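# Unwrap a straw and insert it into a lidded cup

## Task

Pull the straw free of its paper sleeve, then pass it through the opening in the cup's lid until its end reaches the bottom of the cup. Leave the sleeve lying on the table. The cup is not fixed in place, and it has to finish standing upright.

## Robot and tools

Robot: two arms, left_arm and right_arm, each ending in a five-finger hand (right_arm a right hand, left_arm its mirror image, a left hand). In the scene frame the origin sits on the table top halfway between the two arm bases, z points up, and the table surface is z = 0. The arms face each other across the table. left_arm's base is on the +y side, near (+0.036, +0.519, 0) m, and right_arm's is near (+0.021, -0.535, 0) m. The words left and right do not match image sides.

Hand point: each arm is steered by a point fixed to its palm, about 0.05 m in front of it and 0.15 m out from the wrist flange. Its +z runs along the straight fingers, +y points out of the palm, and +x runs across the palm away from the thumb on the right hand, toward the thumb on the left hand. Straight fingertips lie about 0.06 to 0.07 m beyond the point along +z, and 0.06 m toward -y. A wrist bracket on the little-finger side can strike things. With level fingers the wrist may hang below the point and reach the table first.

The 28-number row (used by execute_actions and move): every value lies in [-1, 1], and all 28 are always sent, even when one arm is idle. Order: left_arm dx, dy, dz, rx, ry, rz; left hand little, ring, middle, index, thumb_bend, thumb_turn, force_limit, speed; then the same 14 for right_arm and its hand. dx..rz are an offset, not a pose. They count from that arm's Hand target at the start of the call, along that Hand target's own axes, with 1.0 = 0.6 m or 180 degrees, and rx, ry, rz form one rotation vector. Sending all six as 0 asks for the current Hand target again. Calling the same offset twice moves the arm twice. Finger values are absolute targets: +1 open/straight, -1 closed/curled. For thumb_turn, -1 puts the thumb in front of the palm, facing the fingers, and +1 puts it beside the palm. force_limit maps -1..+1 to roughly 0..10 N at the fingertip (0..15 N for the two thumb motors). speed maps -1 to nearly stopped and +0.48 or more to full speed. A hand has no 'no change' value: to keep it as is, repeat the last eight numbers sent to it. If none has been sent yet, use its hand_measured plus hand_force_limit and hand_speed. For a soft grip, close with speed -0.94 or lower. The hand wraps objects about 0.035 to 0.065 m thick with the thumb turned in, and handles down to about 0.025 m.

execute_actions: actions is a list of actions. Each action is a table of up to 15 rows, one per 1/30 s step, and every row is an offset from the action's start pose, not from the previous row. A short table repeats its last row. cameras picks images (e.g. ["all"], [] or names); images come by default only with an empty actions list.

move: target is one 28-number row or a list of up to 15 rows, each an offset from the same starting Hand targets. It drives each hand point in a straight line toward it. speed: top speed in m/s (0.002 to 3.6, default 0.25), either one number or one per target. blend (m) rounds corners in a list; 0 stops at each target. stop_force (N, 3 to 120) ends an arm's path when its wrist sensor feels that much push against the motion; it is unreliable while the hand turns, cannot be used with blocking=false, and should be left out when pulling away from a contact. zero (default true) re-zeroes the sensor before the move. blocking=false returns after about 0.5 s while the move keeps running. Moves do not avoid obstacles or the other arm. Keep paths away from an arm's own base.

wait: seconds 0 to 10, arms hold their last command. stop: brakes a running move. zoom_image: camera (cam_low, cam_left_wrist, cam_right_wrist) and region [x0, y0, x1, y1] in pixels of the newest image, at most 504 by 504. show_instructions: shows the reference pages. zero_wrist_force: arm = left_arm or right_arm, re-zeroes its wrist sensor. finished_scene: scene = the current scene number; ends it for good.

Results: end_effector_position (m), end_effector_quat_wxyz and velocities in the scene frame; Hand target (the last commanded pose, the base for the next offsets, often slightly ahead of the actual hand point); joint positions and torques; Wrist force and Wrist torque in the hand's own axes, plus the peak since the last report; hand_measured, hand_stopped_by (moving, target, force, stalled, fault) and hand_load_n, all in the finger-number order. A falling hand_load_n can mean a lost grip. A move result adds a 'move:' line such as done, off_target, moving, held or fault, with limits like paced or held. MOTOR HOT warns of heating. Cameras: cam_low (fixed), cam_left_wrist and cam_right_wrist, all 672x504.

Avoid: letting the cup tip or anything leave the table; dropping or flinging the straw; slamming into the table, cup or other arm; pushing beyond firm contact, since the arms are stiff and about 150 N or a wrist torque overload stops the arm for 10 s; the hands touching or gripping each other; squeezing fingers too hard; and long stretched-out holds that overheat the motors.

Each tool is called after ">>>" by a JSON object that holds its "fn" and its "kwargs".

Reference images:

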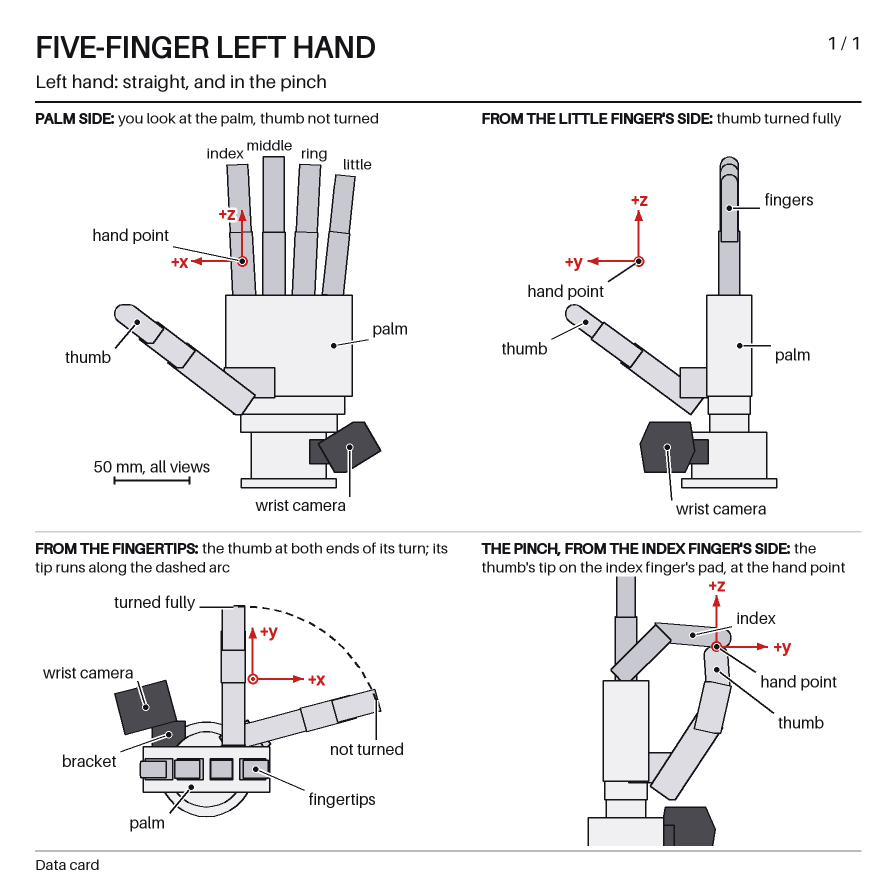

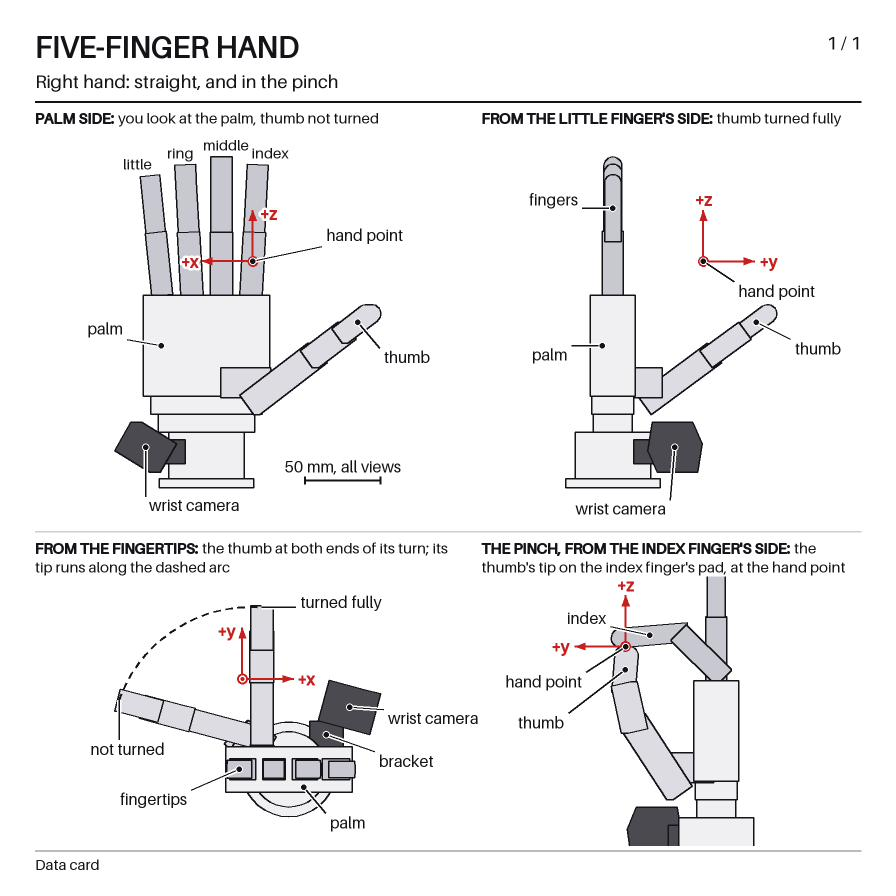

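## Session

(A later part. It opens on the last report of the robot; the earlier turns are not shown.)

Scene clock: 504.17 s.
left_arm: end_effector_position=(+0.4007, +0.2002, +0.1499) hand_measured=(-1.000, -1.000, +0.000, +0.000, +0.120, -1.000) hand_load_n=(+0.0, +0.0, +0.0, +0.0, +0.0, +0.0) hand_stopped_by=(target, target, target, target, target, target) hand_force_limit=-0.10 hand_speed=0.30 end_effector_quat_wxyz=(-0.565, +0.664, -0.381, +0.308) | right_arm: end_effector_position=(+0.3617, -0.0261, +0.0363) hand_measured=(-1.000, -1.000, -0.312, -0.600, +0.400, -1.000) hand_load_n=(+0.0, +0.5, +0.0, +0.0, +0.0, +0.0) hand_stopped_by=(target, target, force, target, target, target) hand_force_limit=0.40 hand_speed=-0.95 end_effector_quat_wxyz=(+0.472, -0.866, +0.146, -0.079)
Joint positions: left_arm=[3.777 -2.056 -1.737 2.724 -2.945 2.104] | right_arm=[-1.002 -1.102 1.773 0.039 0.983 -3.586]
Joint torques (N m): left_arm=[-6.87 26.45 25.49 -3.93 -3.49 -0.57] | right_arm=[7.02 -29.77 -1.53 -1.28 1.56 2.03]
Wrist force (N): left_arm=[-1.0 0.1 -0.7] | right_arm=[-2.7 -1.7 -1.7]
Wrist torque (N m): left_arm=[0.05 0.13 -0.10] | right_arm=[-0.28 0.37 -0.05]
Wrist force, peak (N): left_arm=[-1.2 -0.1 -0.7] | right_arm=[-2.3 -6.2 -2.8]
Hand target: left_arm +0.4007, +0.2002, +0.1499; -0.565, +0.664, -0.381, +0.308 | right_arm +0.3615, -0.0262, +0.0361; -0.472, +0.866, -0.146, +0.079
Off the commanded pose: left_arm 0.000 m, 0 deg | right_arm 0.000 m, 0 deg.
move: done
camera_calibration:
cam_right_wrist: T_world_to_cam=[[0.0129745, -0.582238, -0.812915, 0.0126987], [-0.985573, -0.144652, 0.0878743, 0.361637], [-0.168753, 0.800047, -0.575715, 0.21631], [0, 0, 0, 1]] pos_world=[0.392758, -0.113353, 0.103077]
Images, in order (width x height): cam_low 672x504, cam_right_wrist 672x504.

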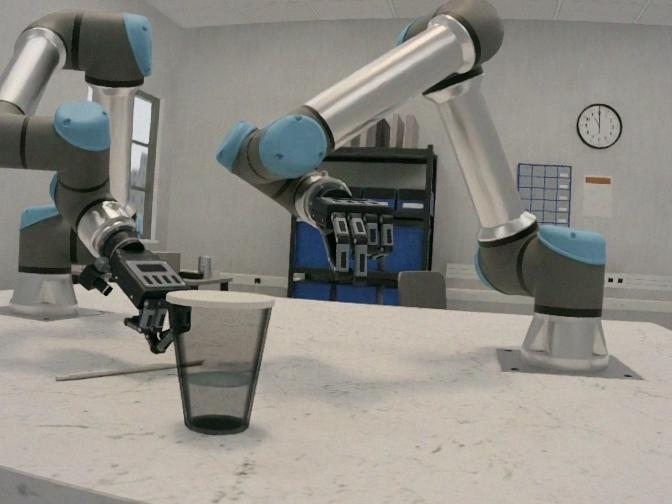

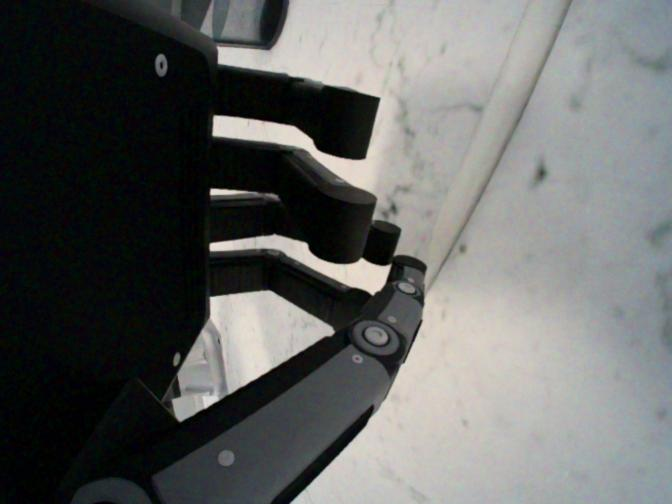

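>>> {"fn": "move", "kwargs": {"target": [0,0,0,0,0,0,-1,-1,0,0,0.12,-1,-0.1,0.3,0,0.0455,-0.07,0,0,0,-1,-1,1,-0.12,0.1,-1,0.4,0.3], "speed": 0.1}}

>>> {"fn": "move", "kwargs": {"target": [0,0,0,0,0,0,-1,-1,0,0,0.12,-1,-0.1,0.3,0,0.042,0.0273,0,0,0,-1,-1,1,-0.12,0.1,-1,0.4,0.3], "speed": 0.01, "stop_force": 4}}

>>> {"fn": "move", "kwargs": {"target": [0,0,0,0,0,0,-1,-1,0,0,0.12,-1,-0.1,0.3,0,-0.007,-0.0045,0,0,0,-1,-1,1,-0.3,0.1,-1,0.4,0.3], "speed": 0.03}}

>>> {"fn": "move", "kwargs": {"target": [0,0,0,0,0,0,-1,-1,0,0,0.12,-1,-0.1,0.3,0,0.028,0.0182,0,0,0,-1,-1,1,-0.3,0.1,-1,0.4,0.3], "speed": 0.01, "stop_force": 4}}

>>> {"fn": "move", "kwargs": {"target": [0,0,0,0,0,0,-1,-1,0,0,0.12,-1,-0.1,0.3,0,-0.021,-0.0136,0,0,0,-1,-1,1,1,0.7,-1,0.4,0.3], "speed": 0.03}}

>>> {"fn": "move", "kwargs": {"target": [0,0,0,0,0,0,-1,-1,0,0,0.12,-1,-0.1,0.3,0,0.042,0.0273,0,0,0,-1,-1,1,1,0.7,-1,0.4,0.3], "speed": 0.01, "stop_force": 4}}

>>> {"fn": "move", "kwargs": {"target": [0,0,0,0,0,0,-1,-1,0,0,0.12,-1,-0.1,0.3,0,-0.007,-0.0045,0,0,0,-1,-1,1,1,0.4,-1,0.4,0.3], "speed": 0.03}}

>>> {"fn": "move", "kwargs": {"target": [0,0,0,0,0,0,-1,-1,0,0,0.12,-1,-0.1,0.3,0,0.028,0.0182,0,0,0,-1,-1,1,1,0.4,-1,0.4,0.3], "speed": 0.01, "stop_force": 4}}

>>> {"fn": "move", "kwargs": {"target": [0,0,0,0,0,0,-1,-1,0,0,0.12,-1,-0.1,0.3,0,-0.1,-0.15,0,0,0,-1,-1,0.2,0.2,0.4,-1,0.4,0.3], "speed": 0.1, "cameras": ["cam_right_wrist"]}}

Scene clock: 522.23 s.
left_arm: end_effector_position=(+0.4007, +0.2002, +0.1499) hand_measured=(-1.000, -1.000, +0.000, +0.000, +0.120, -1.000) hand_load_n=(+0.0, +0.0, +0.0, +0.0, +0.0, +0.0) hand_stopped_by=(target, target, target, target, target, target) hand_force_limit=-0.10 hand_speed=0.30 end_effector_quat_wxyz=(-0.565, +0.664, -0.381, +0.308) | right_arm: end_effector_position=(+0.3452, -0.0735, +0.0360) hand_measured=(-1.000, -1.000, +1.000, -0.120, +0.100, -1.000) hand_load_n=(+0.0, +0.0, +0.0, +0.0, +0.0, +0.0) hand_stopped_by=(target, target, target, target, target, target) hand_force_limit=0.40 hand_speed=0.30 end_effector_quat_wxyz=(+0.472, -0.866, +0.146, -0.079)
Joint positions: left_arm=[3.777 -2.056 -1.737 2.724 -2.945 2.104] | right_arm=[-1.086 -1.181 1.907 0.023 0.92 -3.655]
Joint torques (N m): left_arm=[-7.13 25.95 25.75 -3.89 -3.45 -0.4] | right_arm=[-1.55 -35.62 -13.14 2.45 0.81 1.05]
Wrist force (N): left_arm=[-0.8 -0.2 -0.7] | right_arm=[-2.6 -1.8 -1.1]
Wrist torque (N m): left_arm=[0.00 0.10 -0.08] | right_arm=[-0.34 0.33 -0.16]
Wrist force, peak (N): left_arm=[-0.8 0.0 -1.1] | right_arm=[-2.7 -2.0 -1.6]
Hand target: left_arm +0.4007, +0.2002, +0.1499; -0.565, +0.664, -0.381, +0.308 | right_arm +0.3452, -0.0735, +0.0359; -0.472, +0.866, -0.146, +0.079
Off the commanded pose: left_arm 0.000 m, 0 deg | right_arm 0.000 m, 0 deg.
move: done

Scene clock: 525.47 s.
left_arm: end_effector_position=(+0.4007, +0.2002, +0.1499) hand_measured=(-1.000, -1.000, +0.000, +0.000, +0.120, -1.000) hand_load_n=(+0.0, +0.0, +0.0, +0.0, +0.0, +0.0) hand_stopped_by=(target, target, target, target, target, target) hand_force_limit=-0.10 hand_speed=0.30 end_effector_quat_wxyz=(-0.565, +0.664, -0.381, +0.308) | right_arm: end_effector_position=(+0.3452, -0.0735, +0.0149) hand_measured=(-1.000, -1.000, +1.000, -0.120, +0.100, -1.000) hand_load_n=(+0.0, +0.0, +0.0, -0.5, +0.0, +0.0) hand_stopped_by=(target, target, target, target, target, target) hand_force_limit=0.40 hand_speed=0.30 end_effector_quat_wxyz=(+0.472, -0.866, +0.146, -0.079)
Joint positions: left_arm=[3.777 -2.056 -1.737 2.724 -2.945 2.104] | right_arm=[-1.086 -1.145 1.924 -0.029 0.92 -3.655]
Joint torques (N m): left_arm=[-6.53 25.66 25.63 -3.81 -3.44 -0.42] | right_arm=[3.24 -41.02 -24.73 2.38 1.72 -0.9]
Wrist force (N): left_arm=[-0.8 -0.2 -0.5] | right_arm=[-1.8 -5.6 -2.7]
Wrist torque (N m): left_arm=[0.00 0.10 -0.07] | right_arm=[-0.42 0.31 -0.19]
Wrist force, peak (N): left_arm=[-0.9 -0.1 -0.7] | right_arm=[-3.0 -14.5 -5.9]
Hand target: left_arm +0.4007, +0.2002, +0.1499; -0.565, +0.664, -0.381, +0.308 | right_arm +0.3452, -0.0735, +0.0149; -0.472, +0.866, -0.146, +0.079 (not the last commanded pose)
Off the commanded pose: left_arm 0.000 m, 0 deg | right_arm 0.009 m, 0 deg.
move: contact (right_arm)

Scene clock: 526.17 s.
left_arm: end_effector_position=(+0.4007, +0.2002, +0.1499) hand_measured=(-1.000, -1.000, +0.000, +0.000, +0.120, -1.000) hand_load_n=(+0.0, +0.5, +0.0, +0.0, +0.0, +0.0) hand_stopped_by=(target, target, target, target, target, target) hand_force_limit=-0.10 hand_speed=0.30 end_effector_quat_wxyz=(-0.565, +0.664, -0.381, +0.308) | right_arm: end_effector_position=(+0.3452, -0.0735, +0.0200) hand_measured=(-1.000, -1.000, +1.000, -0.292, +0.100, -1.000) hand_load_n=(+0.0, +0.0, +0.0, +5.5, +2.0, -7.5) hand_stopped_by=(target, target, target, force, target, target) hand_force_limit=0.40 hand_speed=0.30 end_effector_quat_wxyz=(+0.472, -0.866, +0.146, -0.079)
Joint positions: left_arm=[3.777 -2.056 -1.737 2.724 -2.945 2.104] | right_arm=[-1.086 -1.154 1.92 -0.016 0.92 -3.655]
Joint torques (N m): left_arm=[-7.48 25.78 25.16 -4.03 -3.55 -0.38] | right_arm=[3.66 -28.85 -19.79 -0.6 0.4 -1.39]
Wrist force (N): left_arm=[-0.8 -0.1 -0.6] | right_arm=[-2.6 -1.7 -1.5]
Wrist torque (N m): left_arm=[0.02 0.11 -0.08] | right_arm=[-0.29 0.34 -0.16]
Wrist force, peak (N): left_arm=[-0.9 -0.4 -0.6] | right_arm=[-2.3 -6.2 -2.7]
Hand target: left_arm +0.4007, +0.2002, +0.1499; -0.565, +0.664, -0.381, +0.308 | right_arm +0.3452, -0.0735, +0.0199; -0.472, +0.866, -0.146, +0.079
Off the commanded pose: left_arm 0.000 m, 0 deg | right_arm 0.000 m, 0 deg.
move: done

Scene clock: 528.23 s.
left_arm: end_effector_position=(+0.4007, +0.2002, +0.1499) hand_measured=(-1.000, -1.000, +0.000, +0.000, +0.120, -1.000) hand_load_n=(+0.0, +0.0, +0.0, -0.5, +0.0, +0.0) hand_stopped_by=(target, target, target, target, target, target) hand_force_limit=-0.10 hand_speed=0.30 end_effector_quat_wxyz=(-0.565, +0.664, -0.381, +0.308) | right_arm: end_effector_position=(+0.3452, -0.0734, +0.0105) hand_measured=(-1.000, -1.000, +1.000, -0.292, +0.100, -1.000) hand_load_n=(+0.0, +0.0, +0.0, +5.0, +2.0, -8.0) hand_stopped_by=(target, target, target, force, target, target) hand_force_limit=0.40 hand_speed=0.30 end_effector_quat_wxyz=(+0.472, -0.866, +0.146, -0.079)
Joint positions: left_arm=[3.777 -2.056 -1.737 2.724 -2.945 2.104] | right_arm=[-1.086 -1.137 1.927 -0.04 0.92 -3.655]
Joint torques (N m): left_arm=[-6.46 24.96 24.97 -3.91 -3.38 -0.5] | right_arm=[4.91 -42.42 -25.39 2.39 0.58 0.83]
Wrist force (N): left_arm=[-0.6 0.0 -0.7] | right_arm=[-2.1 -4.7 -2.8]
Wrist torque (N m): left_arm=[0.03 0.07 -0.07] | right_arm=[-0.37 0.34 -0.19]
Wrist force, peak (N): left_arm=[-0.9 -0.2 -0.9] | right_arm=[-3.0 -13.0 -6.2]
Hand target: left_arm +0.4007, +0.2002, +0.1499; -0.565, +0.664, -0.381, +0.308 | right_arm +0.3452, -0.0734, +0.0105; -0.472, +0.866, -0.146, +0.079 (not the last commanded pose)
Off the commanded pose: left_arm 0.000 m, 0 deg | right_arm 0.011 m, 0 deg.
move: contact (right_arm)

Scene clock: 529.00 s.
left_arm: end_effector_position=(+0.4007, +0.2002, +0.1499) hand_measured=(-1.000, -1.000, +0.000, +0.000, +0.120, -1.000) hand_load_n=(+0.0, +0.0, +0.0, +0.0, +0.0, +0.0) hand_stopped_by=(target, target, target, target, target, target) hand_force_limit=-0.10 hand_speed=0.30 end_effector_quat_wxyz=(-0.565, +0.664, -0.381, +0.308) | right_arm: end_effector_position=(+0.3453, -0.0734, +0.0257) hand_measured=(-1.000, -1.000, +1.000, +1.000, +0.700, -1.000) hand_load_n=(+0.0, +0.0, +0.0, +0.0, +0.0, +0.0) hand_stopped_by=(target, target, target, target, target, target) hand_force_limit=0.40 hand_speed=0.30 end_effector_quat_wxyz=(+0.472, -0.866, +0.146, -0.079) end_effector_velocity=(+0.001, +0.001, -0.001) end_effector_angular_velocity=(+0.002, -0.002, -0.001)
Joint positions: left_arm=[3.777 -2.056 -1.737 2.724 -2.945 2.104] | right_arm=[-1.086 -1.164 1.916 -0.002 0.92 -3.655]
Joint velocities: left_arm=[within noise] | right_arm=[0 0.003 0 -0.007 0 0.002]
Joint torques (N m): left_arm=[-6.72 25.66 25.62 -3.77 -3.4 -0.47] | right_arm=[-4.81 -27.33 -10.31 -1.12 -0.47 0.27]
Wrist force (N): left_arm=[-0.7 -0.2 -0.1] | right_arm=[-2.5 -1.8 -1.4]
Wrist torque (N m): left_arm=[-0.03 0.09 -0.06] | right_arm=[-0.32 0.32 -0.16]
Wrist force, peak (N): left_arm=[-1.1 0.1 -0.4] | right_arm=[-2.0 -14.8 -15.9]
Hand target: left_arm +0.4007, +0.2002, +0.1499; -0.565, +0.664, -0.381, +0.308 | right_arm +0.3452, -0.0735, +0.0255; -0.472, +0.866, -0.146, +0.079
Off the commanded pose: left_arm 0.000 m, 0 deg | right_arm 0.000 m, 0 deg.
move: done

Scene clock: 530.60 s.
left_arm: end_effector_position=(+0.4007, +0.2002, +0.1499) hand_measured=(-1.000, -1.000, +0.000, +0.000, +0.120, -1.000) hand_load_n=(+0.0, +0.0, +0.0, +0.0, +0.0, +0.0) hand_stopped_by=(target, target, target, target, target, target) hand_force_limit=-0.10 hand_speed=0.30 end_effector_quat_wxyz=(-0.565, +0.664, -0.381, +0.308) | right_arm: end_effector_position=(+0.3452, -0.0734, +0.0207) hand_measured=(-1.000, -1.000, +1.000, +1.000, +0.700, -1.000) hand_load_n=(+0.5, +0.0, +0.0, +0.0, +0.0, +0.0) hand_stopped_by=(target, target, target, target, target, target) hand_force_limit=0.40 hand_speed=0.30 end_effector_quat_wxyz=(+0.472, -0.866, +0.146, -0.079)
Joint positions: left_arm=[3.777 -2.056 -1.737 2.724 -2.945 2.104] | right_arm=[-1.086 -1.155 1.919 -0.015 0.92 -3.655]
Joint torques (N m): left_arm=[-6.92 24.86 25.65 -3.94 -3.33 -0.59] | right_arm=[-5.24 -41.82 -26.33 2.11 -1.51 -0.83]
Wrist force (N): left_arm=[-0.8 0.1 -0.4] | right_arm=[-2.7 -5.1 -3.9]
Wrist torque (N m): left_arm=[0.04 0.11 -0.07] | right_arm=[-0.56 0.36 -0.21]
Wrist force, peak (N): left_arm=[-1.1 -0.2 -0.8] | right_arm=[-3.2 -13.4 -10.2]
Hand target: left_arm +0.4007, +0.2002, +0.1499; -0.565, +0.664, -0.381, +0.308 | right_arm +0.3452, -0.0734, +0.0207; -0.472, +0.866, -0.146, +0.079 (not the last commanded pose)
Off the commanded pose: left_arm 0.000 m, 0 deg | right_arm 0.025 m, 0 deg.
move: contact (right_arm)

Scene clock: 531.30 s.
left_arm: end_effector_position=(+0.4007, +0.2002, +0.1499) hand_measured=(-1.000, -1.000, +0.000, +0.000, +0.120, -1.000) hand_load_n=(+0.0, +0.0, +0.0, +0.0, +0.0, +0.0) hand_stopped_by=(target, target, target, target, target, target) hand_force_limit=-0.10 hand_speed=0.30 end_effector_quat_wxyz=(-0.565, +0.664, -0.381, +0.308) | right_arm: end_effector_position=(+0.3452, -0.0734, +0.0258) hand_measured=(-1.000, -1.000, +1.000, +1.000, +0.400, -1.000) hand_load_n=(+0.0, +0.0, +0.0, +0.0, +0.0, +0.0) hand_stopped_by=(target, target, target, target, target, target) hand_force_limit=0.40 hand_speed=0.30 end_effector_quat_wxyz=(+0.472, -0.866, +0.146, -0.079)
Joint positions: left_arm=[3.777 -2.056 -1.737 2.724 -2.945 2.104] | right_arm=[-1.086 -1.164 1.915 -0.002 0.92 -3.655]
Joint torques (N m): left_arm=[-6.53 25.84 25.2 -3.9 -3.52 -0.47] | right_arm=[-2.02 -28.8 -20.85 -0.2 -1 -0.05]
Wrist force (N): left_arm=[-0.8 -0.1 -0.6] | right_arm=[-2.3 -1.9 -1.1]
Wrist torque (N m): left_arm=[0.03 0.10 -0.07] | right_arm=[-0.35 0.28 -0.15]
Wrist force, peak (N): left_arm=[-1.2 -0.2 -0.8] | right_arm=[-2.6 -5.4 -3.8]
Hand target: left_arm +0.4007, +0.2002, +0.1499; -0.565, +0.664, -0.381, +0.308 | right_arm +0.3452, -0.0734, +0.0257; -0.472, +0.866, -0.146, +0.079
Off the commanded pose: left_arm 0.000 m, 0 deg | right_arm 0.000 m, 0 deg.
move: done

Scene clock: 533.53 s.
left_arm: end_effector_position=(+0.4007, +0.2002, +0.1499) hand_measured=(-1.000, -1.000, +0.000, +0.000, +0.120, -1.000) hand_load_n=(+0.0, +0.0, +0.0, +0.0, +0.0, +0.0) hand_stopped_by=(target, target, target, target, target, target) hand_force_limit=-0.10 hand_speed=0.30 end_effector_quat_wxyz=(-0.565, +0.664, -0.381, +0.308) | right_arm: end_effector_position=(+0.3452, -0.0734, +0.0145) hand_measured=(-1.000, -1.000, +1.000, +1.000, +0.400, -1.000) hand_load_n=(+0.0, +0.0, +0.0, +0.0, -0.5, +0.0) hand_stopped_by=(target, target, target, target, target, target) hand_force_limit=0.40 hand_speed=0.30 end_effector_quat_wxyz=(+0.472, -0.866, +0.146, -0.079)
Joint positions: left_arm=[3.777 -2.056 -1.737 2.724 -2.945 2.104] | right_arm=[-1.086 -1.144 1.924 -0.03 0.921 -3.655]
Joint torques (N m): left_arm=[-6.32 25.93 25.38 -3.91 -3.42 -0.37] | right_arm=[7.1 -40.69 -24.13 2.09 1.38 1.56]
Wrist force (N): left_arm=[-1.1 -0.1 -0.6] | right_arm=[-2.6 -4.2 -3.8]
Wrist torque (N m): left_arm=[0.02 0.13 -0.08] | right_arm=[-0.48 0.34 -0.19]
Wrist force, peak (N): left_arm=[-0.9 -0.3 -0.9] | right_arm=[-3.2 -10.8 -10.7]
Hand target: left_arm +0.4007, +0.2002, +0.1499; -0.565, +0.664, -0.381, +0.308 | right_arm +0.3452, -0.0734, +0.0145; -0.472, +0.866, -0.146, +0.079 (not the last commanded pose)
Off the commanded pose: left_arm 0.000 m, 0 deg | right_arm 0.009 m, 0 deg.
move: contact (right_arm)

Scene clock: 535.07 s.
left_arm: end_effector_position=(+0.4007, +0.2002, +0.1499) hand_measured=(-1.000, -1.000, +0.000, +0.000, +0.120, -1.000) hand_load_n=(+0.0, +0.0, +0.0, +0.0, +0.5, +0.0) hand_stopped_by=(target, target, target, target, target, target) hand_force_limit=-0.10 hand_speed=0.30 end_effector_quat_wxyz=(-0.565, +0.664, -0.381, +0.308) | right_arm: end_effector_position=(+0.3313, -0.1141, +0.1137) hand_measured=(-1.000, -1.000, +0.200, +0.200, +0.400, -1.000) hand_load_n=(+0.0, +0.0, +0.0, +0.0, +0.0, +0.0) hand_stopped_by=(target, target, target, target, target, target) hand_force_limit=0.40 hand_speed=0.30 end_effector_quat_wxyz=(+0.472, -0.866, +0.146, -0.079)
Joint positions: left_arm=[3.777 -2.056 -1.737 2.724 -2.945 2.104] | right_arm=[-1.175 -1.366 1.929 0.237 0.857 -3.734]
Joint torques (N m): left_arm=[-6.97 25.6 25.38 -3.95 -3.53 -0.4] | right_arm=[9.33 -34.76 -3.88 2.32 1.42 1.77]
Wrist force (N): left_arm=[-0.6 -0.1 -0.6] | right_arm=[-2.3 -1.8 -1.6]
Wrist torque (N m): left_arm=[0.02 0.06 -0.06] | right_arm=[-0.31 0.29 -0.12]
Wrist force, peak (N): left_arm=[-1.2 -0.1 -0.6] | right_arm=[-2.6 -4.3 -3.7]
Hand target: left_arm +0.4007, +0.2002, +0.1499; -0.565, +0.664, -0.381, +0.308 | right_arm +0.3312, -0.1141, +0.1137; -0.472, +0.866, -0.146, +0.079
Off the commanded pose: left_arm 0.000 m, 0 deg | right_arm 0.000 m, 0 deg.
move: done
camera_calibration:
cam_right_wrist: T_world_to_cam=[[0.0129848, -0.582284, -0.812882, 0.0248963], [-0.98557, -0.144664, 0.0878826, 0.312146], [-0.168768, 0.800011, -0.57576, 0.326128], [0, 0, 0, 1]] pos_world=[0.362358, -0.201253, 0.180577]
Images, in order (width x height): cam_right_wrist 672x504.

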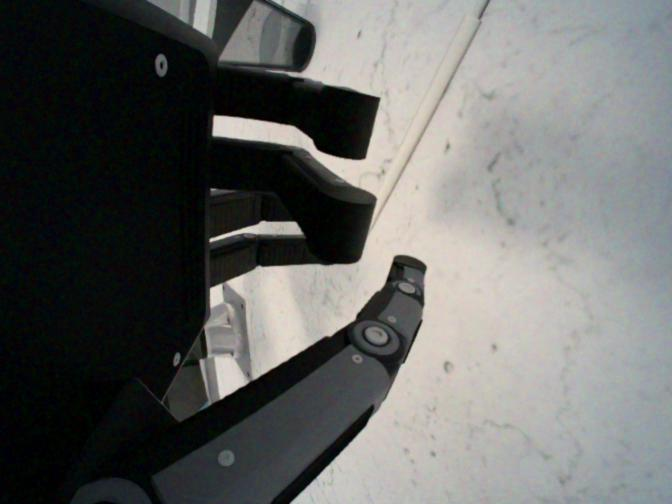

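>>> {"fn": "move", "kwargs": {"target": [0,0,0,0,0,0,-1,-1,0,0,0.12,-1,-0.1,0.3,0.083,-0.045,0.06,0,0,0,-1,-1,0.2,0.2,0.5,-1,0.4,0.3], "cameras": ["cam_right_wrist"]}}

>>> {"fn": "zoom_image", "kwargs": {"camera": "cam_right_wrist", "region": [350, 0, 650, 300]}}

Scene clock: 543.90 s.
left_arm: end_effector_position=(+0.4007, +0.2002, +0.1499) hand_measured=(-1.000, -1.000, +0.000, +0.000, +0.120, -1.000) hand_load_n=(+0.0, +0.0, +0.0, +0.0, +0.5, +0.0) hand_stopped_by=(target, target, target, target, target, target) hand_force_limit=-0.10 hand_speed=0.30 end_effector_quat_wxyz=(-0.565, +0.664, -0.381, +0.308) | right_arm: end_effector_position=(+0.3928, -0.0880, +0.1168) hand_measured=(-1.000, -1.000, +0.200, +0.200, +0.500, -1.000) hand_load_n=(+0.5, +0.0, +0.5, +0.0, +0.0, +0.0) hand_stopped_by=(target, target, target, target, target, target) hand_force_limit=0.40 hand_speed=0.30 end_effector_quat_wxyz=(+0.472, -0.866, +0.146, -0.079)
Joint positions: left_arm=[3.777 -2.056 -1.737 2.724 -2.945 2.104] | right_arm=[-1.165 -1.229 1.734 0.289 0.864 -3.726]
Joint torques (N m): left_arm=[-6.96 25.8 24.74 -3.78 -3.31 -0.35] | right_arm=[-5.87 -26.77 -29.4 -0.37 -1.84 -2.26]
Wrist force (N): left_arm=[-0.8 0.0 -0.6] | right_arm=[-2.6 -2.0 -1.6]
Wrist torque (N m): left_arm=[0.05 0.09 -0.08] | right_arm=[-0.32 0.33 -0.15]
Wrist force, peak (N): left_arm=[-1.2 -0.2 -0.7] | right_arm=[-3.4 -1.1 -2.4]
Hand target: left_arm +0.4007, +0.2002, +0.1499; -0.565, +0.664, -0.381, +0.308 | right_arm +0.3929, -0.0880, +0.1169; -0.472, +0.866, -0.146, +0.079
Off the commanded pose: left_arm 0.000 m, 0 deg | right_arm 0.000 m, 0 deg.
move: done
camera_calibration:
cam_right_wrist: T_world_to_cam=[[0.0126661, -0.582445, -0.812771, 0.0418218], [-0.985524, -0.144705, 0.0883394, 0.376061], [-0.169065, 0.799886, -0.575846, 0.317457], [0, 0, 0, 1]] pos_world=[0.423758, -0.175153, 0.183577]
Images, in order (width x height): cam_right_wrist 672x504.

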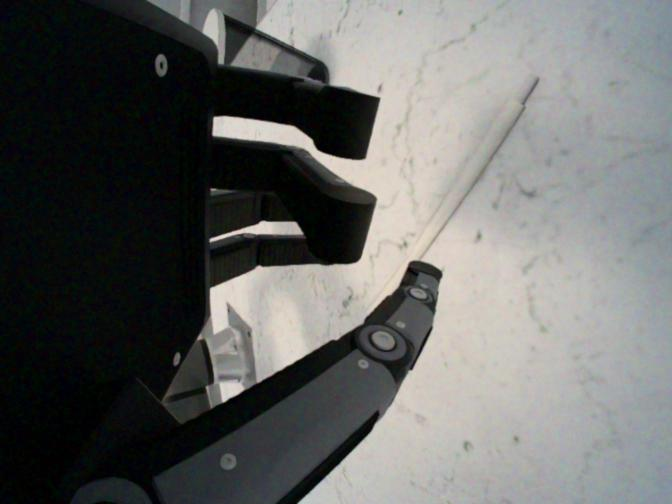

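Scaled by 1.680 from the camera's 672x504 image, which has a finer 960x720 frame.

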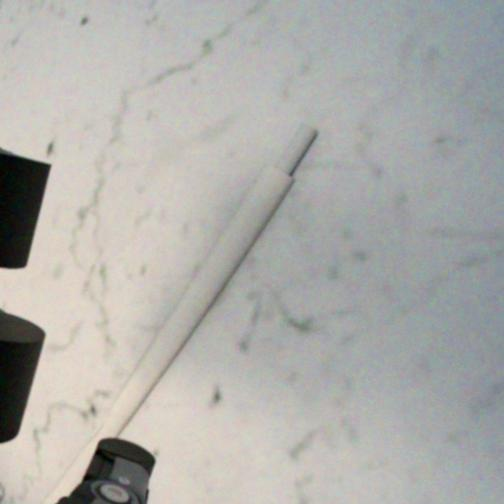

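>>> {"fn": "move", "kwargs": {"target": [0,0,0,0,0,0,-1,-1,0,0,0.12,-1,-0.1,0.3,-0.0386,0.0818,0.16,0,0.0671,0.0436,-1,-1,1,-0.05,0.5,-1,0.4,0.3], "speed": 0.1}}

>>> {"fn": "move", "kwargs": {"target": [0,0,0,0,0,0,-1,-1,0,0,0.12,-1,-0.1,0.3,0,0.021,0.0136,0,0,0,-1,-1,1,-0.05,0.5,-1,0.4,0.3], "speed": 0.01, "stop_force": 4, "cameras": ["cam_low","cam_right_wrist"]}}

>>> {"fn": "zoom_image", "kwargs": {"camera": "cam_right_wrist", "region": [300, 150, 500, 350]}}

>>> {"fn": "zoom_image", "kwargs": {"camera": "cam_low", "region": [40, 320, 240, 440]}}

Scene clock: 558.10 s.
left_arm: end_effector_position=(+0.4007, +0.2002, +0.1499) hand_measured=(-1.000, -1.000, +0.000, +0.000, +0.120, -1.000) hand_load_n=(+0.0, +0.0, +0.0, +0.0, +0.0, +0.0) hand_stopped_by=(target, target, target, target, target, target) hand_force_limit=-0.10 hand_speed=0.30 end_effector_quat_wxyz=(-0.565, +0.664, -0.381, +0.308) | right_arm: end_effector_position=(+0.3886, -0.0294, +0.0235) hand_measured=(-1.000, -1.000, +1.000, -0.050, +0.500, -1.000) hand_load_n=(+0.0, +0.0, +0.0, +0.0, +0.0, +0.0) hand_stopped_by=(target, target, target, target, target, target) hand_force_limit=0.40 hand_speed=0.30 end_effector_quat_wxyz=(+0.458, -0.841, +0.253, -0.137)
Joint positions: left_arm=[3.777 -2.056 -1.737 2.724 -2.945 2.104] | right_arm=[-0.964 -1.113 1.812 -0.081 1.211 -3.386]
Joint torques (N m): left_arm=[-6.81 24.29 25.38 -3.94 -3.32 -0.17] | right_arm=[3.34 -36.01 -27.34 -1.04 1.35 1.29]
Wrist force (N): left_arm=[-0.7 -0.2 -0.4] | right_arm=[-2.0 -1.8 -2.0]
Wrist torque (N m): left_arm=[0.00 0.09 -0.06] | right_arm=[-0.25 0.27 -0.02]
Wrist force, peak (N): left_arm=[-1.1 -0.1 -0.5] | right_arm=[-2.7 -2.4 -2.3]
Hand target: left_arm +0.4007, +0.2002, +0.1499; -0.565, +0.664, -0.381, +0.308 | right_arm +0.3887, -0.0293, +0.0236; -0.458, +0.841, -0.253, +0.137
Off the commanded pose: left_arm 0.000 m, 0 deg | right_arm 0.000 m, 0 deg.
move: done

Scene clock: 559.87 s.
left_arm: end_effector_position=(+0.4007, +0.2002, +0.1499) hand_measured=(-1.000, -1.000, +0.000, +0.000, +0.120, -1.000) hand_load_n=(+0.0, +0.5, +0.0, +0.0, +0.0, +0.0) hand_stopped_by=(target, target, target, target, target, target) hand_force_limit=-0.10 hand_speed=0.30 end_effector_quat_wxyz=(-0.565, +0.664, -0.381, +0.308) | right_arm: end_effector_position=(+0.3887, -0.0293, +0.0169) hand_measured=(-1.000, -1.000, +1.000, -0.050, +0.500, -1.000) hand_load_n=(+0.0, +0.0, +0.0, +0.0, +0.0, +0.0) hand_stopped_by=(target, target, target, target, target, target) hand_force_limit=0.40 hand_speed=0.30 end_effector_quat_wxyz=(+0.458, -0.841, +0.253, -0.137)
Joint positions: left_arm=[3.777 -2.056 -1.737 2.724 -2.945 2.104] | right_arm=[-0.964 -1.102 1.817 -0.097 1.212 -3.385]
Joint torques (N m): left_arm=[-6.85 24.79 25.12 -3.72 -3.39 -0.12] | right_arm=[6.54 -43.6 -25.84 1.82 1.74 0.54]
Wrist force (N): left_arm=[-1.0 0.1 -0.4] | right_arm=[-2.2 -4.6 -4.6]
Wrist torque (N m): left_arm=[0.04 0.13 -0.09] | right_arm=[-0.45 0.30 -0.07]
Wrist force, peak (N): left_arm=[-1.1 -0.1 -0.7] | right_arm=[-2.8 -11.5 -11.4]
Hand target: left_arm +0.4007, +0.2002, +0.1499; -0.565, +0.664, -0.381, +0.308 | right_arm +0.3887, -0.0293, +0.0169; -0.458, +0.841, -0.253, +0.137 (not the last commanded pose)
Off the commanded pose: left_arm 0.000 m, 0 deg | right_arm 0.008 m, 0 deg.
move: contact (right_arm)
camera_calibration:
cam_right_wrist: T_world_to_cam=[[-0.133095, -0.567003, -0.812892, 0.0519517], [-0.990486, 0.10503, 0.0889121, 0.398587], [0.0349649, 0.816992, -0.575588, 0.133578], [0, 0, 0, 1]] pos_world=[0.397039, -0.121539, 0.0836779]
Images, in order (width x height): cam_low 672x504, cam_right_wrist 672x504.

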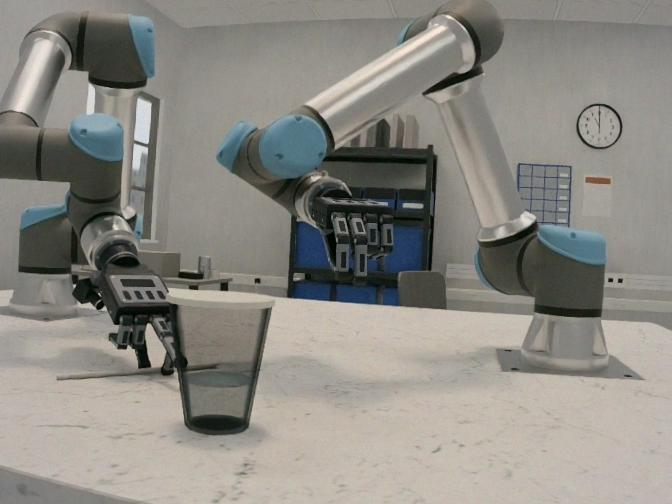

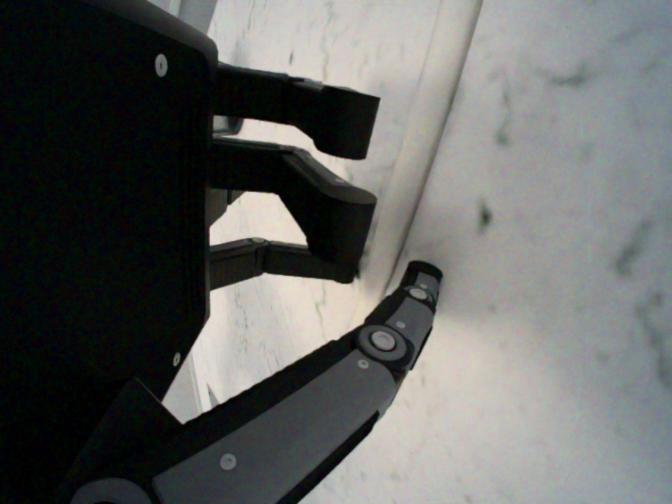

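Scaled by 2.520 from the camera's 672x504 image, which has a finer 960x720 frame.

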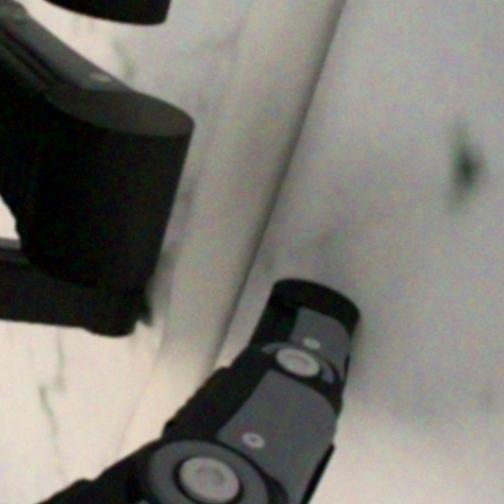

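Scaled by 2.520 from the camera's 672x504 image, which has a finer 960x720 frame.

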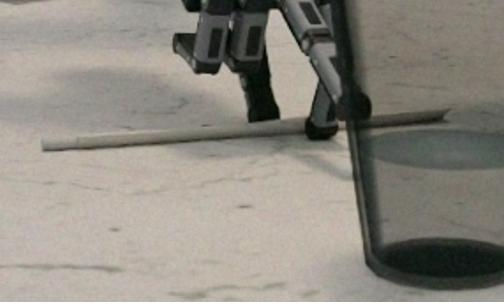

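>>> {"fn": "execute_actions", "kwargs": {"actions": [[[0,0,0,0,0,0,-1,-1,0,0,0.12,-1,-0.1,0.3,0,0.0014,0.0009,0,0,0,-1,-1,1,-0.09,0.46,-1,0.5,-0.9]],[[0,0,0,0,0,0,-1,-1,0,0,0.12,-1,-0.1,0.3,0,0.0014,0.0009,0,0,0,-1,-1,1,-0.13,0.42,-1,0.5,-0.9]],[[0,0,0,0,0,0,-1,-1,0,0,0.12,-1,-0.1,0.3,0,0.0014,0.0009,0,0,0,-1,-1,1,-0.17,0.38,-1,0.5,-0.9]],[[0,0,0,0,0,0,-1,-1,0,0,0.12,-1,-0.1,0.3,0,0.0014,0.0009,0,0,0,-1,-1,1,-0.21,0.34,-1,0.5,-0.9]],[[0,0,0,0,0,0,-1,-1,0,0,0.12,-1,-0.1,0.3,0,0.0014,0.0009,0,0,0,-1,-1,1,-0.25,0.3,-1,0.5,-0.9]],[[0,0,0,0,0,0,-1,-1,0,0,0.12,-1,-0.1,0.3,0,0.0003,0.0002,0,0,0,-1,-1,1,-0.7,0.3,-1,0.5,-0.94]],[[0,0,0,0,0,0,-1,-1,0,0,0.12,-1,-0.1,0.3,0,0.0003,0.0002,0,0,0,-1,-1,1,-0.7,0.3,-1,0.5,-0.94]]], "cameras": ["cam_low","cam_right_wrist"]}}

>>> {"fn": "zoom_image", "kwargs": {"camera": "cam_right_wrist", "region": [300, 150, 500, 350]}}

>>> {"fn": "zoom_image", "kwargs": {"camera": "cam_low", "region": [40, 320, 240, 440]}}

Scene clock: 573.07 s.
left_arm: end_effector_position=(+0.4007, +0.2002, +0.1499) hand_measured=(-1.000, -1.000, +0.000, +0.000, +0.120, -1.000) hand_load_n=(+0.0, +0.0, +0.0, +0.0, +0.0, +0.0) hand_stopped_by=(target, target, target, target, target, target) hand_force_limit=-0.10 hand_speed=0.30 end_effector_quat_wxyz=(-0.565, +0.664, -0.381, +0.308) | right_arm: end_effector_position=(+0.3887, -0.0293, +0.0115) hand_measured=(-1.000, -1.000, +1.000, -0.270, +0.302, -1.000) hand_load_n=(+0.0, +0.0, +0.0, +7.5, +2.0, -1.0) hand_stopped_by=(target, target, target, force, target, target) hand_force_limit=0.50 hand_speed=-0.94 end_effector_quat_wxyz=(+0.458, -0.841, +0.253, -0.137)
Joint positions: left_arm=[3.777 -2.056 -1.737 2.724 -2.945 2.104] | right_arm=[-0.964 -1.093 1.821 -0.11 1.212 -3.385]
Joint torques (N m): left_arm=[-7.24 25.5 25.48 -3.82 -3.32 -0.11] | right_arm=[1.72 -26 0.25 0.95 1.44 -0.44]
Wrist force (N): left_arm=[-0.8 -0.1 -0.8] | right_arm=[-4.2 -13.7 -10.2]
Wrist torque (N m): left_arm=[0.03 0.09 -0.08] | right_arm=[-0.85 0.43 -0.19]
Wrist force, peak (N): left_arm=[-1.2 0.2 -0.5] | right_arm=[-2.7 -22.7 -24.9]
Hand target: left_arm +0.4007, +0.2002, +0.1499; -0.565, +0.664, -0.381, +0.308 | right_arm +0.3887, -0.0293, +0.0115; -0.458, +0.841, -0.253, +0.137
Off the commanded pose: left_arm 0.000 m, 0 deg | right_arm 0.000 m, 0 deg.
camera_calibration:
cam_right_wrist: T_world_to_cam=[[-0.133012, -0.566965, -0.812932, 0.0475504], [-0.990498, 0.104977, 0.0888514, 0.399168], [0.0349633, 0.817025, -0.575541, 0.130468], [0, 0, 0, 1]] pos_world=[0.397138, -0.121539, 0.078278]
Images, in order (width x height): cam_low 672x504, cam_right_wrist 672x504.

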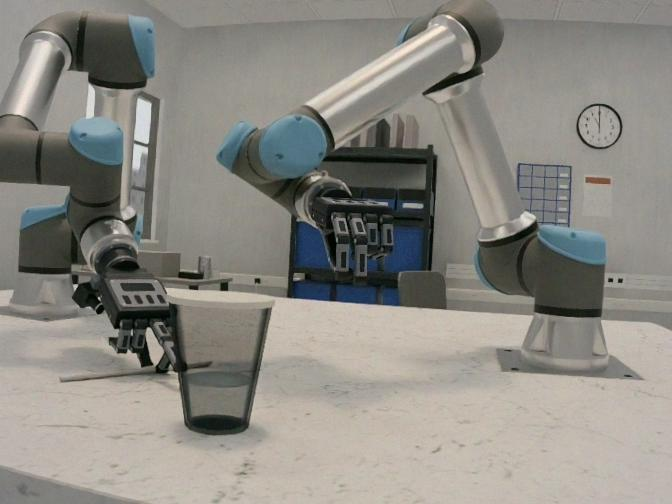

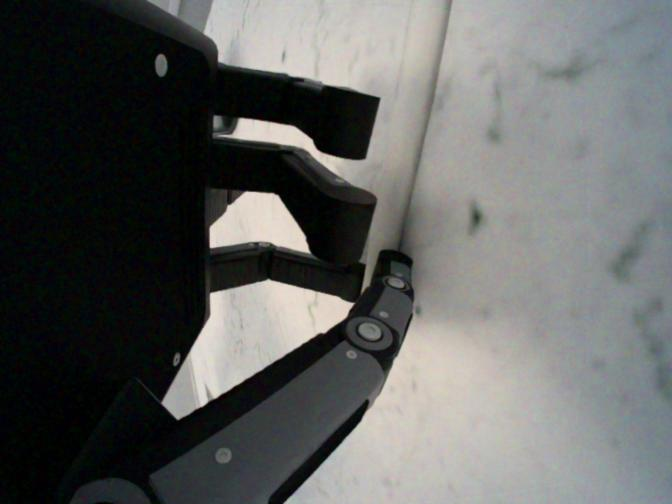

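Scaled by 2.520 from the camera's 672x504 image, which has a finer 960x720 frame.

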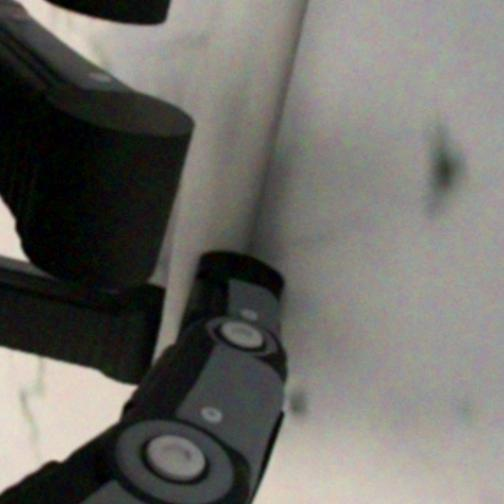

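Scaled by 2.520 from the camera's 672x504 image, which has a finer 960x720 frame.

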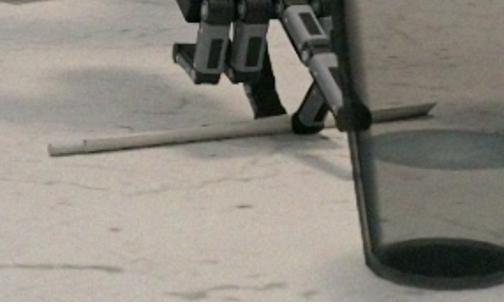

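Index at −0.27 with load. Lift.

>>> {"fn": "move", "kwargs": {"target": [0,0,0,0,0,0,-1,-1,0,0,0.12,-1,-0.1,0.3,0,-0.035,-0.0227,0,0,0,-1,-1,1,-0.7,0.3,-1,0.5,-0.94], "speed": 0.03, "cameras": ["cam_low","cam_right_wrist"]}}

>>> {"fn": "zoom_image", "kwargs": {"camera": "cam_low", "region": [40, 300, 240, 420]}}

Scene clock: 576.13 s.
left_arm: end_effector_position=(+0.4007, +0.2002, +0.1499) hand_measured=(-1.000, -1.000, +0.000, +0.000, +0.120, -1.000) hand_load_n=(+0.0, +0.0, +0.0, +0.0, +0.0, +0.0) hand_stopped_by=(target, target, target, target, target, target) hand_force_limit=-0.10 hand_speed=0.30 end_effector_quat_wxyz=(-0.565, +0.664, -0.381, +0.308) | right_arm: end_effector_position=(+0.3888, -0.0293, +0.0368) hand_measured=(-1.000, -1.000, +1.000, -0.270, +0.302, -1.000) hand_load_n=(+0.0, +0.5, +0.0, +4.5, +4.5, -2.0) hand_stopped_by=(target, target, target, force, target, target) hand_force_limit=0.50 hand_speed=-0.94 end_effector_quat_wxyz=(+0.458, -0.841, +0.253, -0.137) end_effector_velocity=(+0.001, +0.001, -0.001) end_effector_angular_velocity=(+0.001, -0.006, +0.002)
Joint positions: left_arm=[3.777 -2.056 -1.737 2.724 -2.945 2.104] | right_arm=[-0.964 -1.133 1.801 -0.051 1.212 -3.385]
Joint velocities: left_arm=[within noise] | right_arm=[0 0.003 0 -0.007 0 -0.003]
Joint torques (N m): left_arm=[-6.98 25.98 25 -3.89 -3.29 -0.14] | right_arm=[-7.14 -29.46 -8.62 -1.52 -1.52 -1.03]
Wrist force (N): left_arm=[-0.5 -0.1 -0.5] | right_arm=[-2.1 -1.7 -2.0]
Wrist torque (N m): left_arm=[0.01 0.05 -0.05] | right_arm=[-0.26 0.30 -0.06]
Wrist force, peak (N): left_arm=[-1.1 -0.2 -0.6] | right_arm=[-4.5 -14.1 -10.2]
Hand target: left_arm +0.4007, +0.2002, +0.1499; -0.565, +0.664, -0.381, +0.308 | right_arm +0.3887, -0.0294, +0.0366; -0.458, +0.841, -0.253, +0.137
Off the commanded pose: left_arm 0.000 m, 0 deg | right_arm 0.000 m, 0 deg.
move: done
camera_calibration:
cam_right_wrist: T_world_to_cam=[[-0.132929, -0.566895, -0.812994, 0.0680184], [-0.990505, 0.105005, 0.0887343, 0.396948], [0.0350653, 0.81707, -0.575471, 0.144929], [0, 0, 0, 1]] pos_world=[0.397138, -0.121539, 0.103478]
Images, in order (width x height): cam_low 672x504, cam_right_wrist 672x504.

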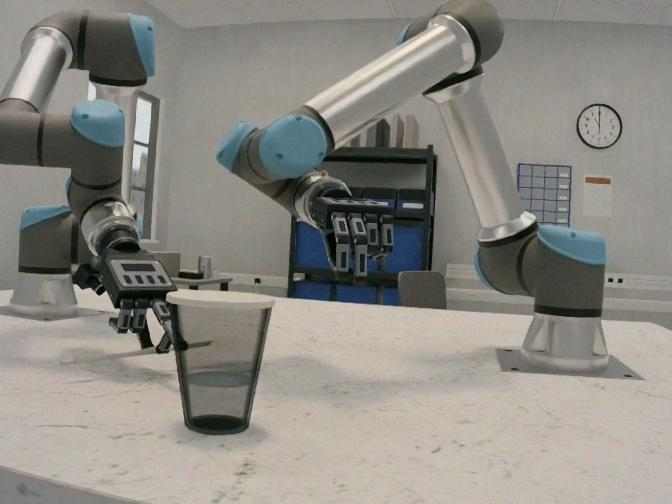

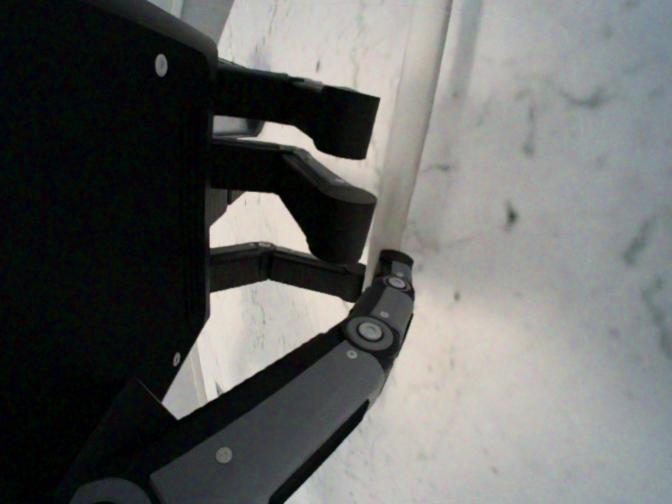

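Scaled by 2.520 from the camera's 672x504 image, which has a finer 960x720 frame.

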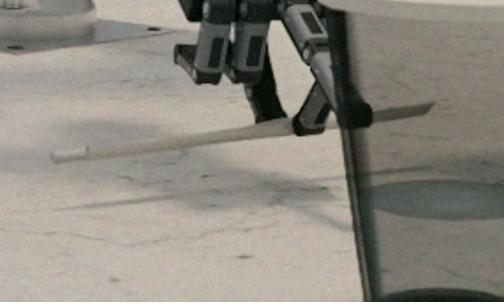

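>>> {"fn": "move", "kwargs": {"target": [0,0,0,0,0,0,-1,-1,0,0,0.12,-1,-0.1,0.3,0,0,0,0,0,0,-1,-1,-0.12,-0.7,0.3,-1,0.5,-0.2]}}

>>> {"fn": "move", "kwargs": {"target": [0,0,0,0,0,0,-1,-1,0,0,0.12,-1,-0.1,0.3,0,0,0,0,0,0,-1,-1,-0.6,-0.7,0.3,-1,-0.2,-0.95], "cameras": ["cam_low","cam_right_wrist"]}}

>>> {"fn": "zoom_image", "kwargs": {"camera": "cam_low", "region": [40, 300, 240, 420]}}

Scene clock: 581.03 s.
left_arm: end_effector_position=(+0.4007, +0.2002, +0.1499) hand_measured=(-1.000, -1.000, +0.000, +0.000, +0.120, -1.000) hand_load_n=(+0.0, +0.0, -0.5, +0.0, +0.0, +0.0) hand_stopped_by=(target, target, target, target, target, target) hand_force_limit=-0.10 hand_speed=0.30 end_effector_quat_wxyz=(-0.565, +0.664, -0.381, +0.308) | right_arm: end_effector_position=(+0.3887, -0.0294, +0.0365) hand_measured=(-1.000, -1.000, -0.120, -0.270, +0.302, -1.000) hand_load_n=(+0.0, +0.0, +0.0, +5.0, +5.0, -2.0) hand_stopped_by=(target, target, target, force, target, target) hand_force_limit=0.50 hand_speed=-0.20 end_effector_quat_wxyz=(+0.458, -0.841, +0.253, -0.137)
Joint positions: left_arm=[3.777 -2.056 -1.737 2.724 -2.945 2.104] | right_arm=[-0.964 -1.132 1.801 -0.051 1.212 -3.385]
Joint torques (N m): left_arm=[-6.14 26.33 25.23 -3.8 -3.36 -0.13] | right_arm=[-7.82 -29.65 -5.64 -0.91 -1.67 -1.92]
Wrist force (N): left_arm=[-0.8 -0.1 -0.5] | right_arm=[-2.1 -2.0 -1.9]
Wrist torque (N m): left_arm=[0.01 0.10 -0.07] | right_arm=[-0.30 0.28 -0.06]
Wrist force, peak (N): left_arm=[-1.1 0.0 -0.6] | right_arm=[-2.2 -1.9 -2.0]
Hand target: left_arm +0.4007, +0.2002, +0.1499; -0.565, +0.664, -0.381, +0.308 | right_arm +0.3887, -0.0294, +0.0366; -0.458, +0.841, -0.253, +0.137
Off the commanded pose: left_arm 0.000 m, 0 deg | right_arm 0.000 m, 0 deg.
move: done

Scene clock: 581.97 s.
left_arm: end_effector_position=(+0.4007, +0.2002, +0.1499) hand_measured=(-1.000, -1.000, +0.000, +0.000, +0.120, -1.000) hand_load_n=(+0.0, +0.0, +0.0, +0.0, +0.0, +0.0) hand_stopped_by=(target, target, target, target, target, target) hand_force_limit=-0.10 hand_speed=0.30 end_effector_quat_wxyz=(-0.565, +0.664, -0.381, +0.308) | right_arm: end_effector_position=(+0.3887, -0.0294, +0.0365) hand_measured=(-1.000, -1.000, -0.218, -0.270, +0.302, -1.000) hand_load_n=(+0.0, +0.0, +5.0, +4.5, +8.5, +1.0) hand_stopped_by=(target, target, force, force, target, target) hand_force_limit=-0.20 hand_speed=-0.95 end_effector_quat_wxyz=(+0.458, -0.841, +0.253, -0.137)
Joint positions: left_arm=[3.777 -2.056 -1.737 2.724 -2.945 2.104] | right_arm=[-0.964 -1.132 1.801 -0.051 1.212 -3.385]
Joint torques (N m): left_arm=[-7.66 26.81 24.96 -3.95 -3.33 -0.02] | right_arm=[-5.59 -30.86 -7.36 -1.06 -1.66 -1.89]
Wrist force (N): left_arm=[-1.0 -0.5 -0.4] | right_arm=[-1.9 -1.7 -1.7]
Wrist torque (N m): left_arm=[-0.04 0.13 -0.07] | right_arm=[-0.27 0.26 -0.05]
Wrist force, peak (N): left_arm=[-1.1 -0.1 -0.5] | right_arm=[-2.3 -1.7 -2.0]
Hand target: left_arm +0.4007, +0.2002, +0.1499; -0.565, +0.664, -0.381, +0.308 | right_arm +0.3887, -0.0294, +0.0366; -0.458, +0.841, -0.253, +0.137
Off the commanded pose: left_arm 0.000 m, 0 deg | right_arm 0.000 m, 0 deg.
move: done
camera_calibration:
cam_right_wrist: T_world_to_cam=[[-0.133095, -0.567003, -0.812892, 0.0678844], [-0.990486, 0.10503, 0.0889121, 0.396844], [0.0349649, 0.816992, -0.575588, 0.14486], [0, 0, 0, 1]] pos_world=[0.397039, -0.121539, 0.103278]
Images, in order (width x height): cam_low 672x504, cam_right_wrist 672x504.

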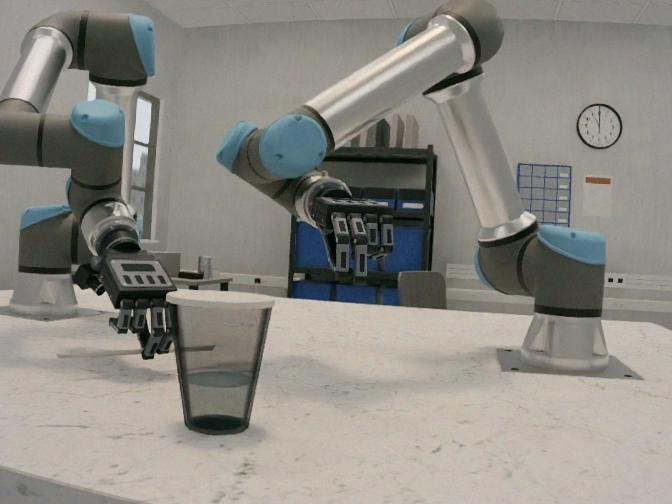

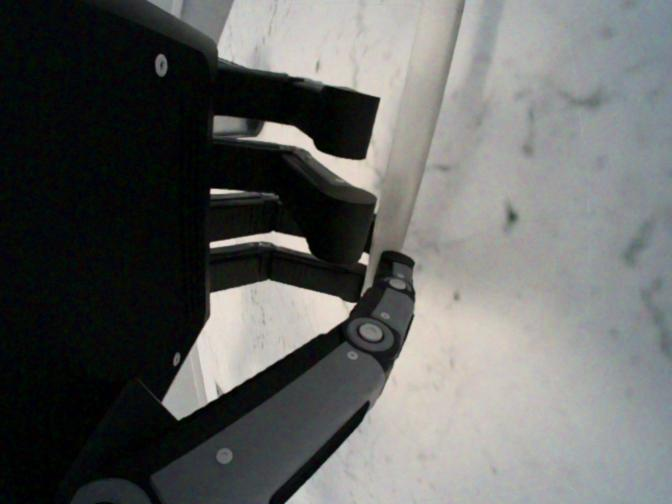

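Scaled by 2.520 from the camera's 672x504 image, which has a finer 960x720 frame.

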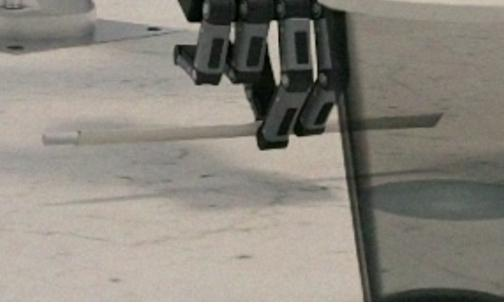

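>>> {"fn": "move", "kwargs": {"target": [-0.0067,-0.328,-0.0573,0,0,0,-1,-1,0,0,0.12,-1,-0.1,0.3,-0.2148,-0.2772,-0.2572,0,-0.157,-0.102,-1,-1,-0.6,-0.7,0.3,-1,-0.2,-0.95], "speed": 0.15, "cameras": ["cam_low","cam_right_wrist"]}}

Scene clock: 598.83 s.
left_arm: end_effector_position=(+0.4009, +0.1997, +0.3497) hand_measured=(-1.000, -1.000, +0.000, +0.000, +0.120, -1.000) hand_load_n=(+0.0, +0.0, +0.0, +0.0, +0.5, +0.0) hand_stopped_by=(target, target, target, target, target, target) hand_force_limit=-0.10 hand_speed=0.30 end_effector_quat_wxyz=(-0.565, +0.664, -0.381, +0.308) | right_arm: end_effector_position=(+0.2596, +0.0088, +0.2600) hand_measured=(-1.000, -1.000, -0.218, -0.270, +0.302, -1.000) hand_load_n=(+0.5, +0.0, +5.5, +4.5, +8.0, +1.0) hand_stopped_by=(target, target, force, force, target, target) hand_force_limit=-0.20 hand_speed=-0.95 end_effector_quat_wxyz=(-0.478, +0.878, +0.002, -0.001) end_effector_velocity=(-0.001, -0.001, +0.000) end_effector_angular_velocity=(-0.003, +0.004, +0.000)
Joint positions: left_arm=[3.777 -1.868 -1.449 2.247 -2.945 2.103] | right_arm=[-0.881 -1.284 1.429 0.683 0.828 -3.777]
Joint velocities: left_arm=[within noise] | right_arm=[0 0 0 0.005 0 0]
Joint torques (N m): left_arm=[-7.19 27.74 12.72 -1.6 -3.7 1.64] | right_arm=[-6.13 -42.57 -20.77 2.66 -0.67 -0.72]
Wrist force (N): left_arm=[-1.0 -0.1 -0.7] | right_arm=[-2.2 -2.1 -1.6]
Wrist torque (N m): left_arm=[0.02 0.12 -0.11] | right_arm=[-0.35 0.29 -0.11]
Wrist force, peak (N): left_arm=[-0.8 -1.0 -0.5] | right_arm=[-2.6 -3.2 -2.0]
Hand target: left_arm +0.4009, +0.1997, +0.3497; -0.565, +0.664, -0.381, +0.308 | right_arm +0.2596, +0.0087, +0.2601; -0.478, +0.878, +0.002, -0.001
Off the commanded pose: left_arm 0.000 m, 0 deg | right_arm 0.000 m, 0 deg.
move: done
camera_calibration:
cam_right_wrist: T_world_to_cam=[[0.205088, -0.54561, -0.812557, 0.165958], [-0.882444, -0.462185, 0.0876175, 0.222407], [-0.423357, 0.699067, -0.576259, 0.367044], [0, 0, 0, 1]] pos_world=[0.317616, -0.0632466, 0.326876]
Images, in order (width x height): cam_low 672x504, cam_right_wrist 672x504.

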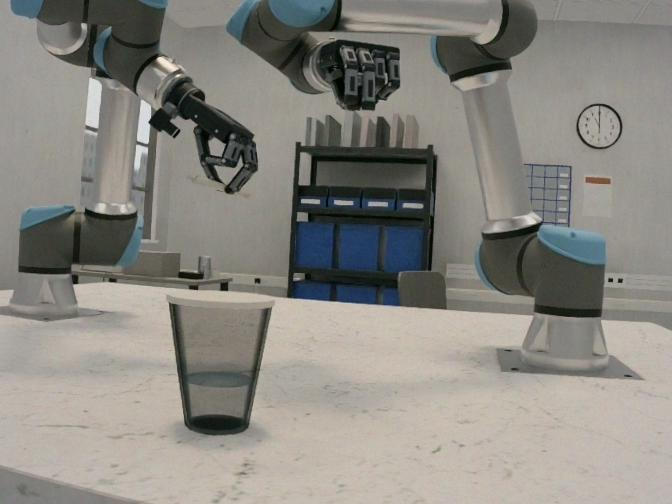

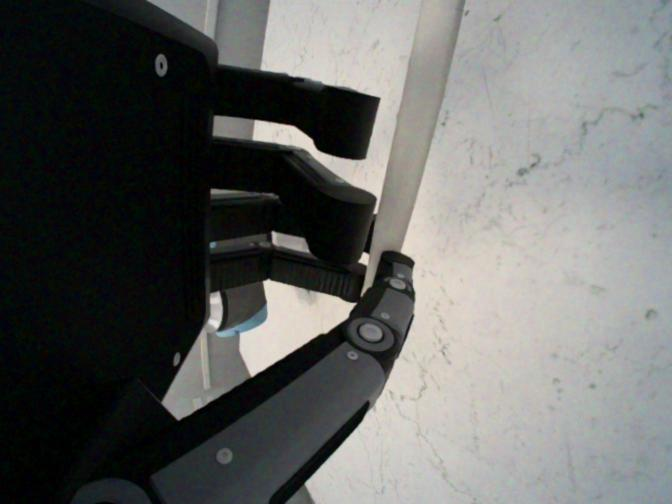

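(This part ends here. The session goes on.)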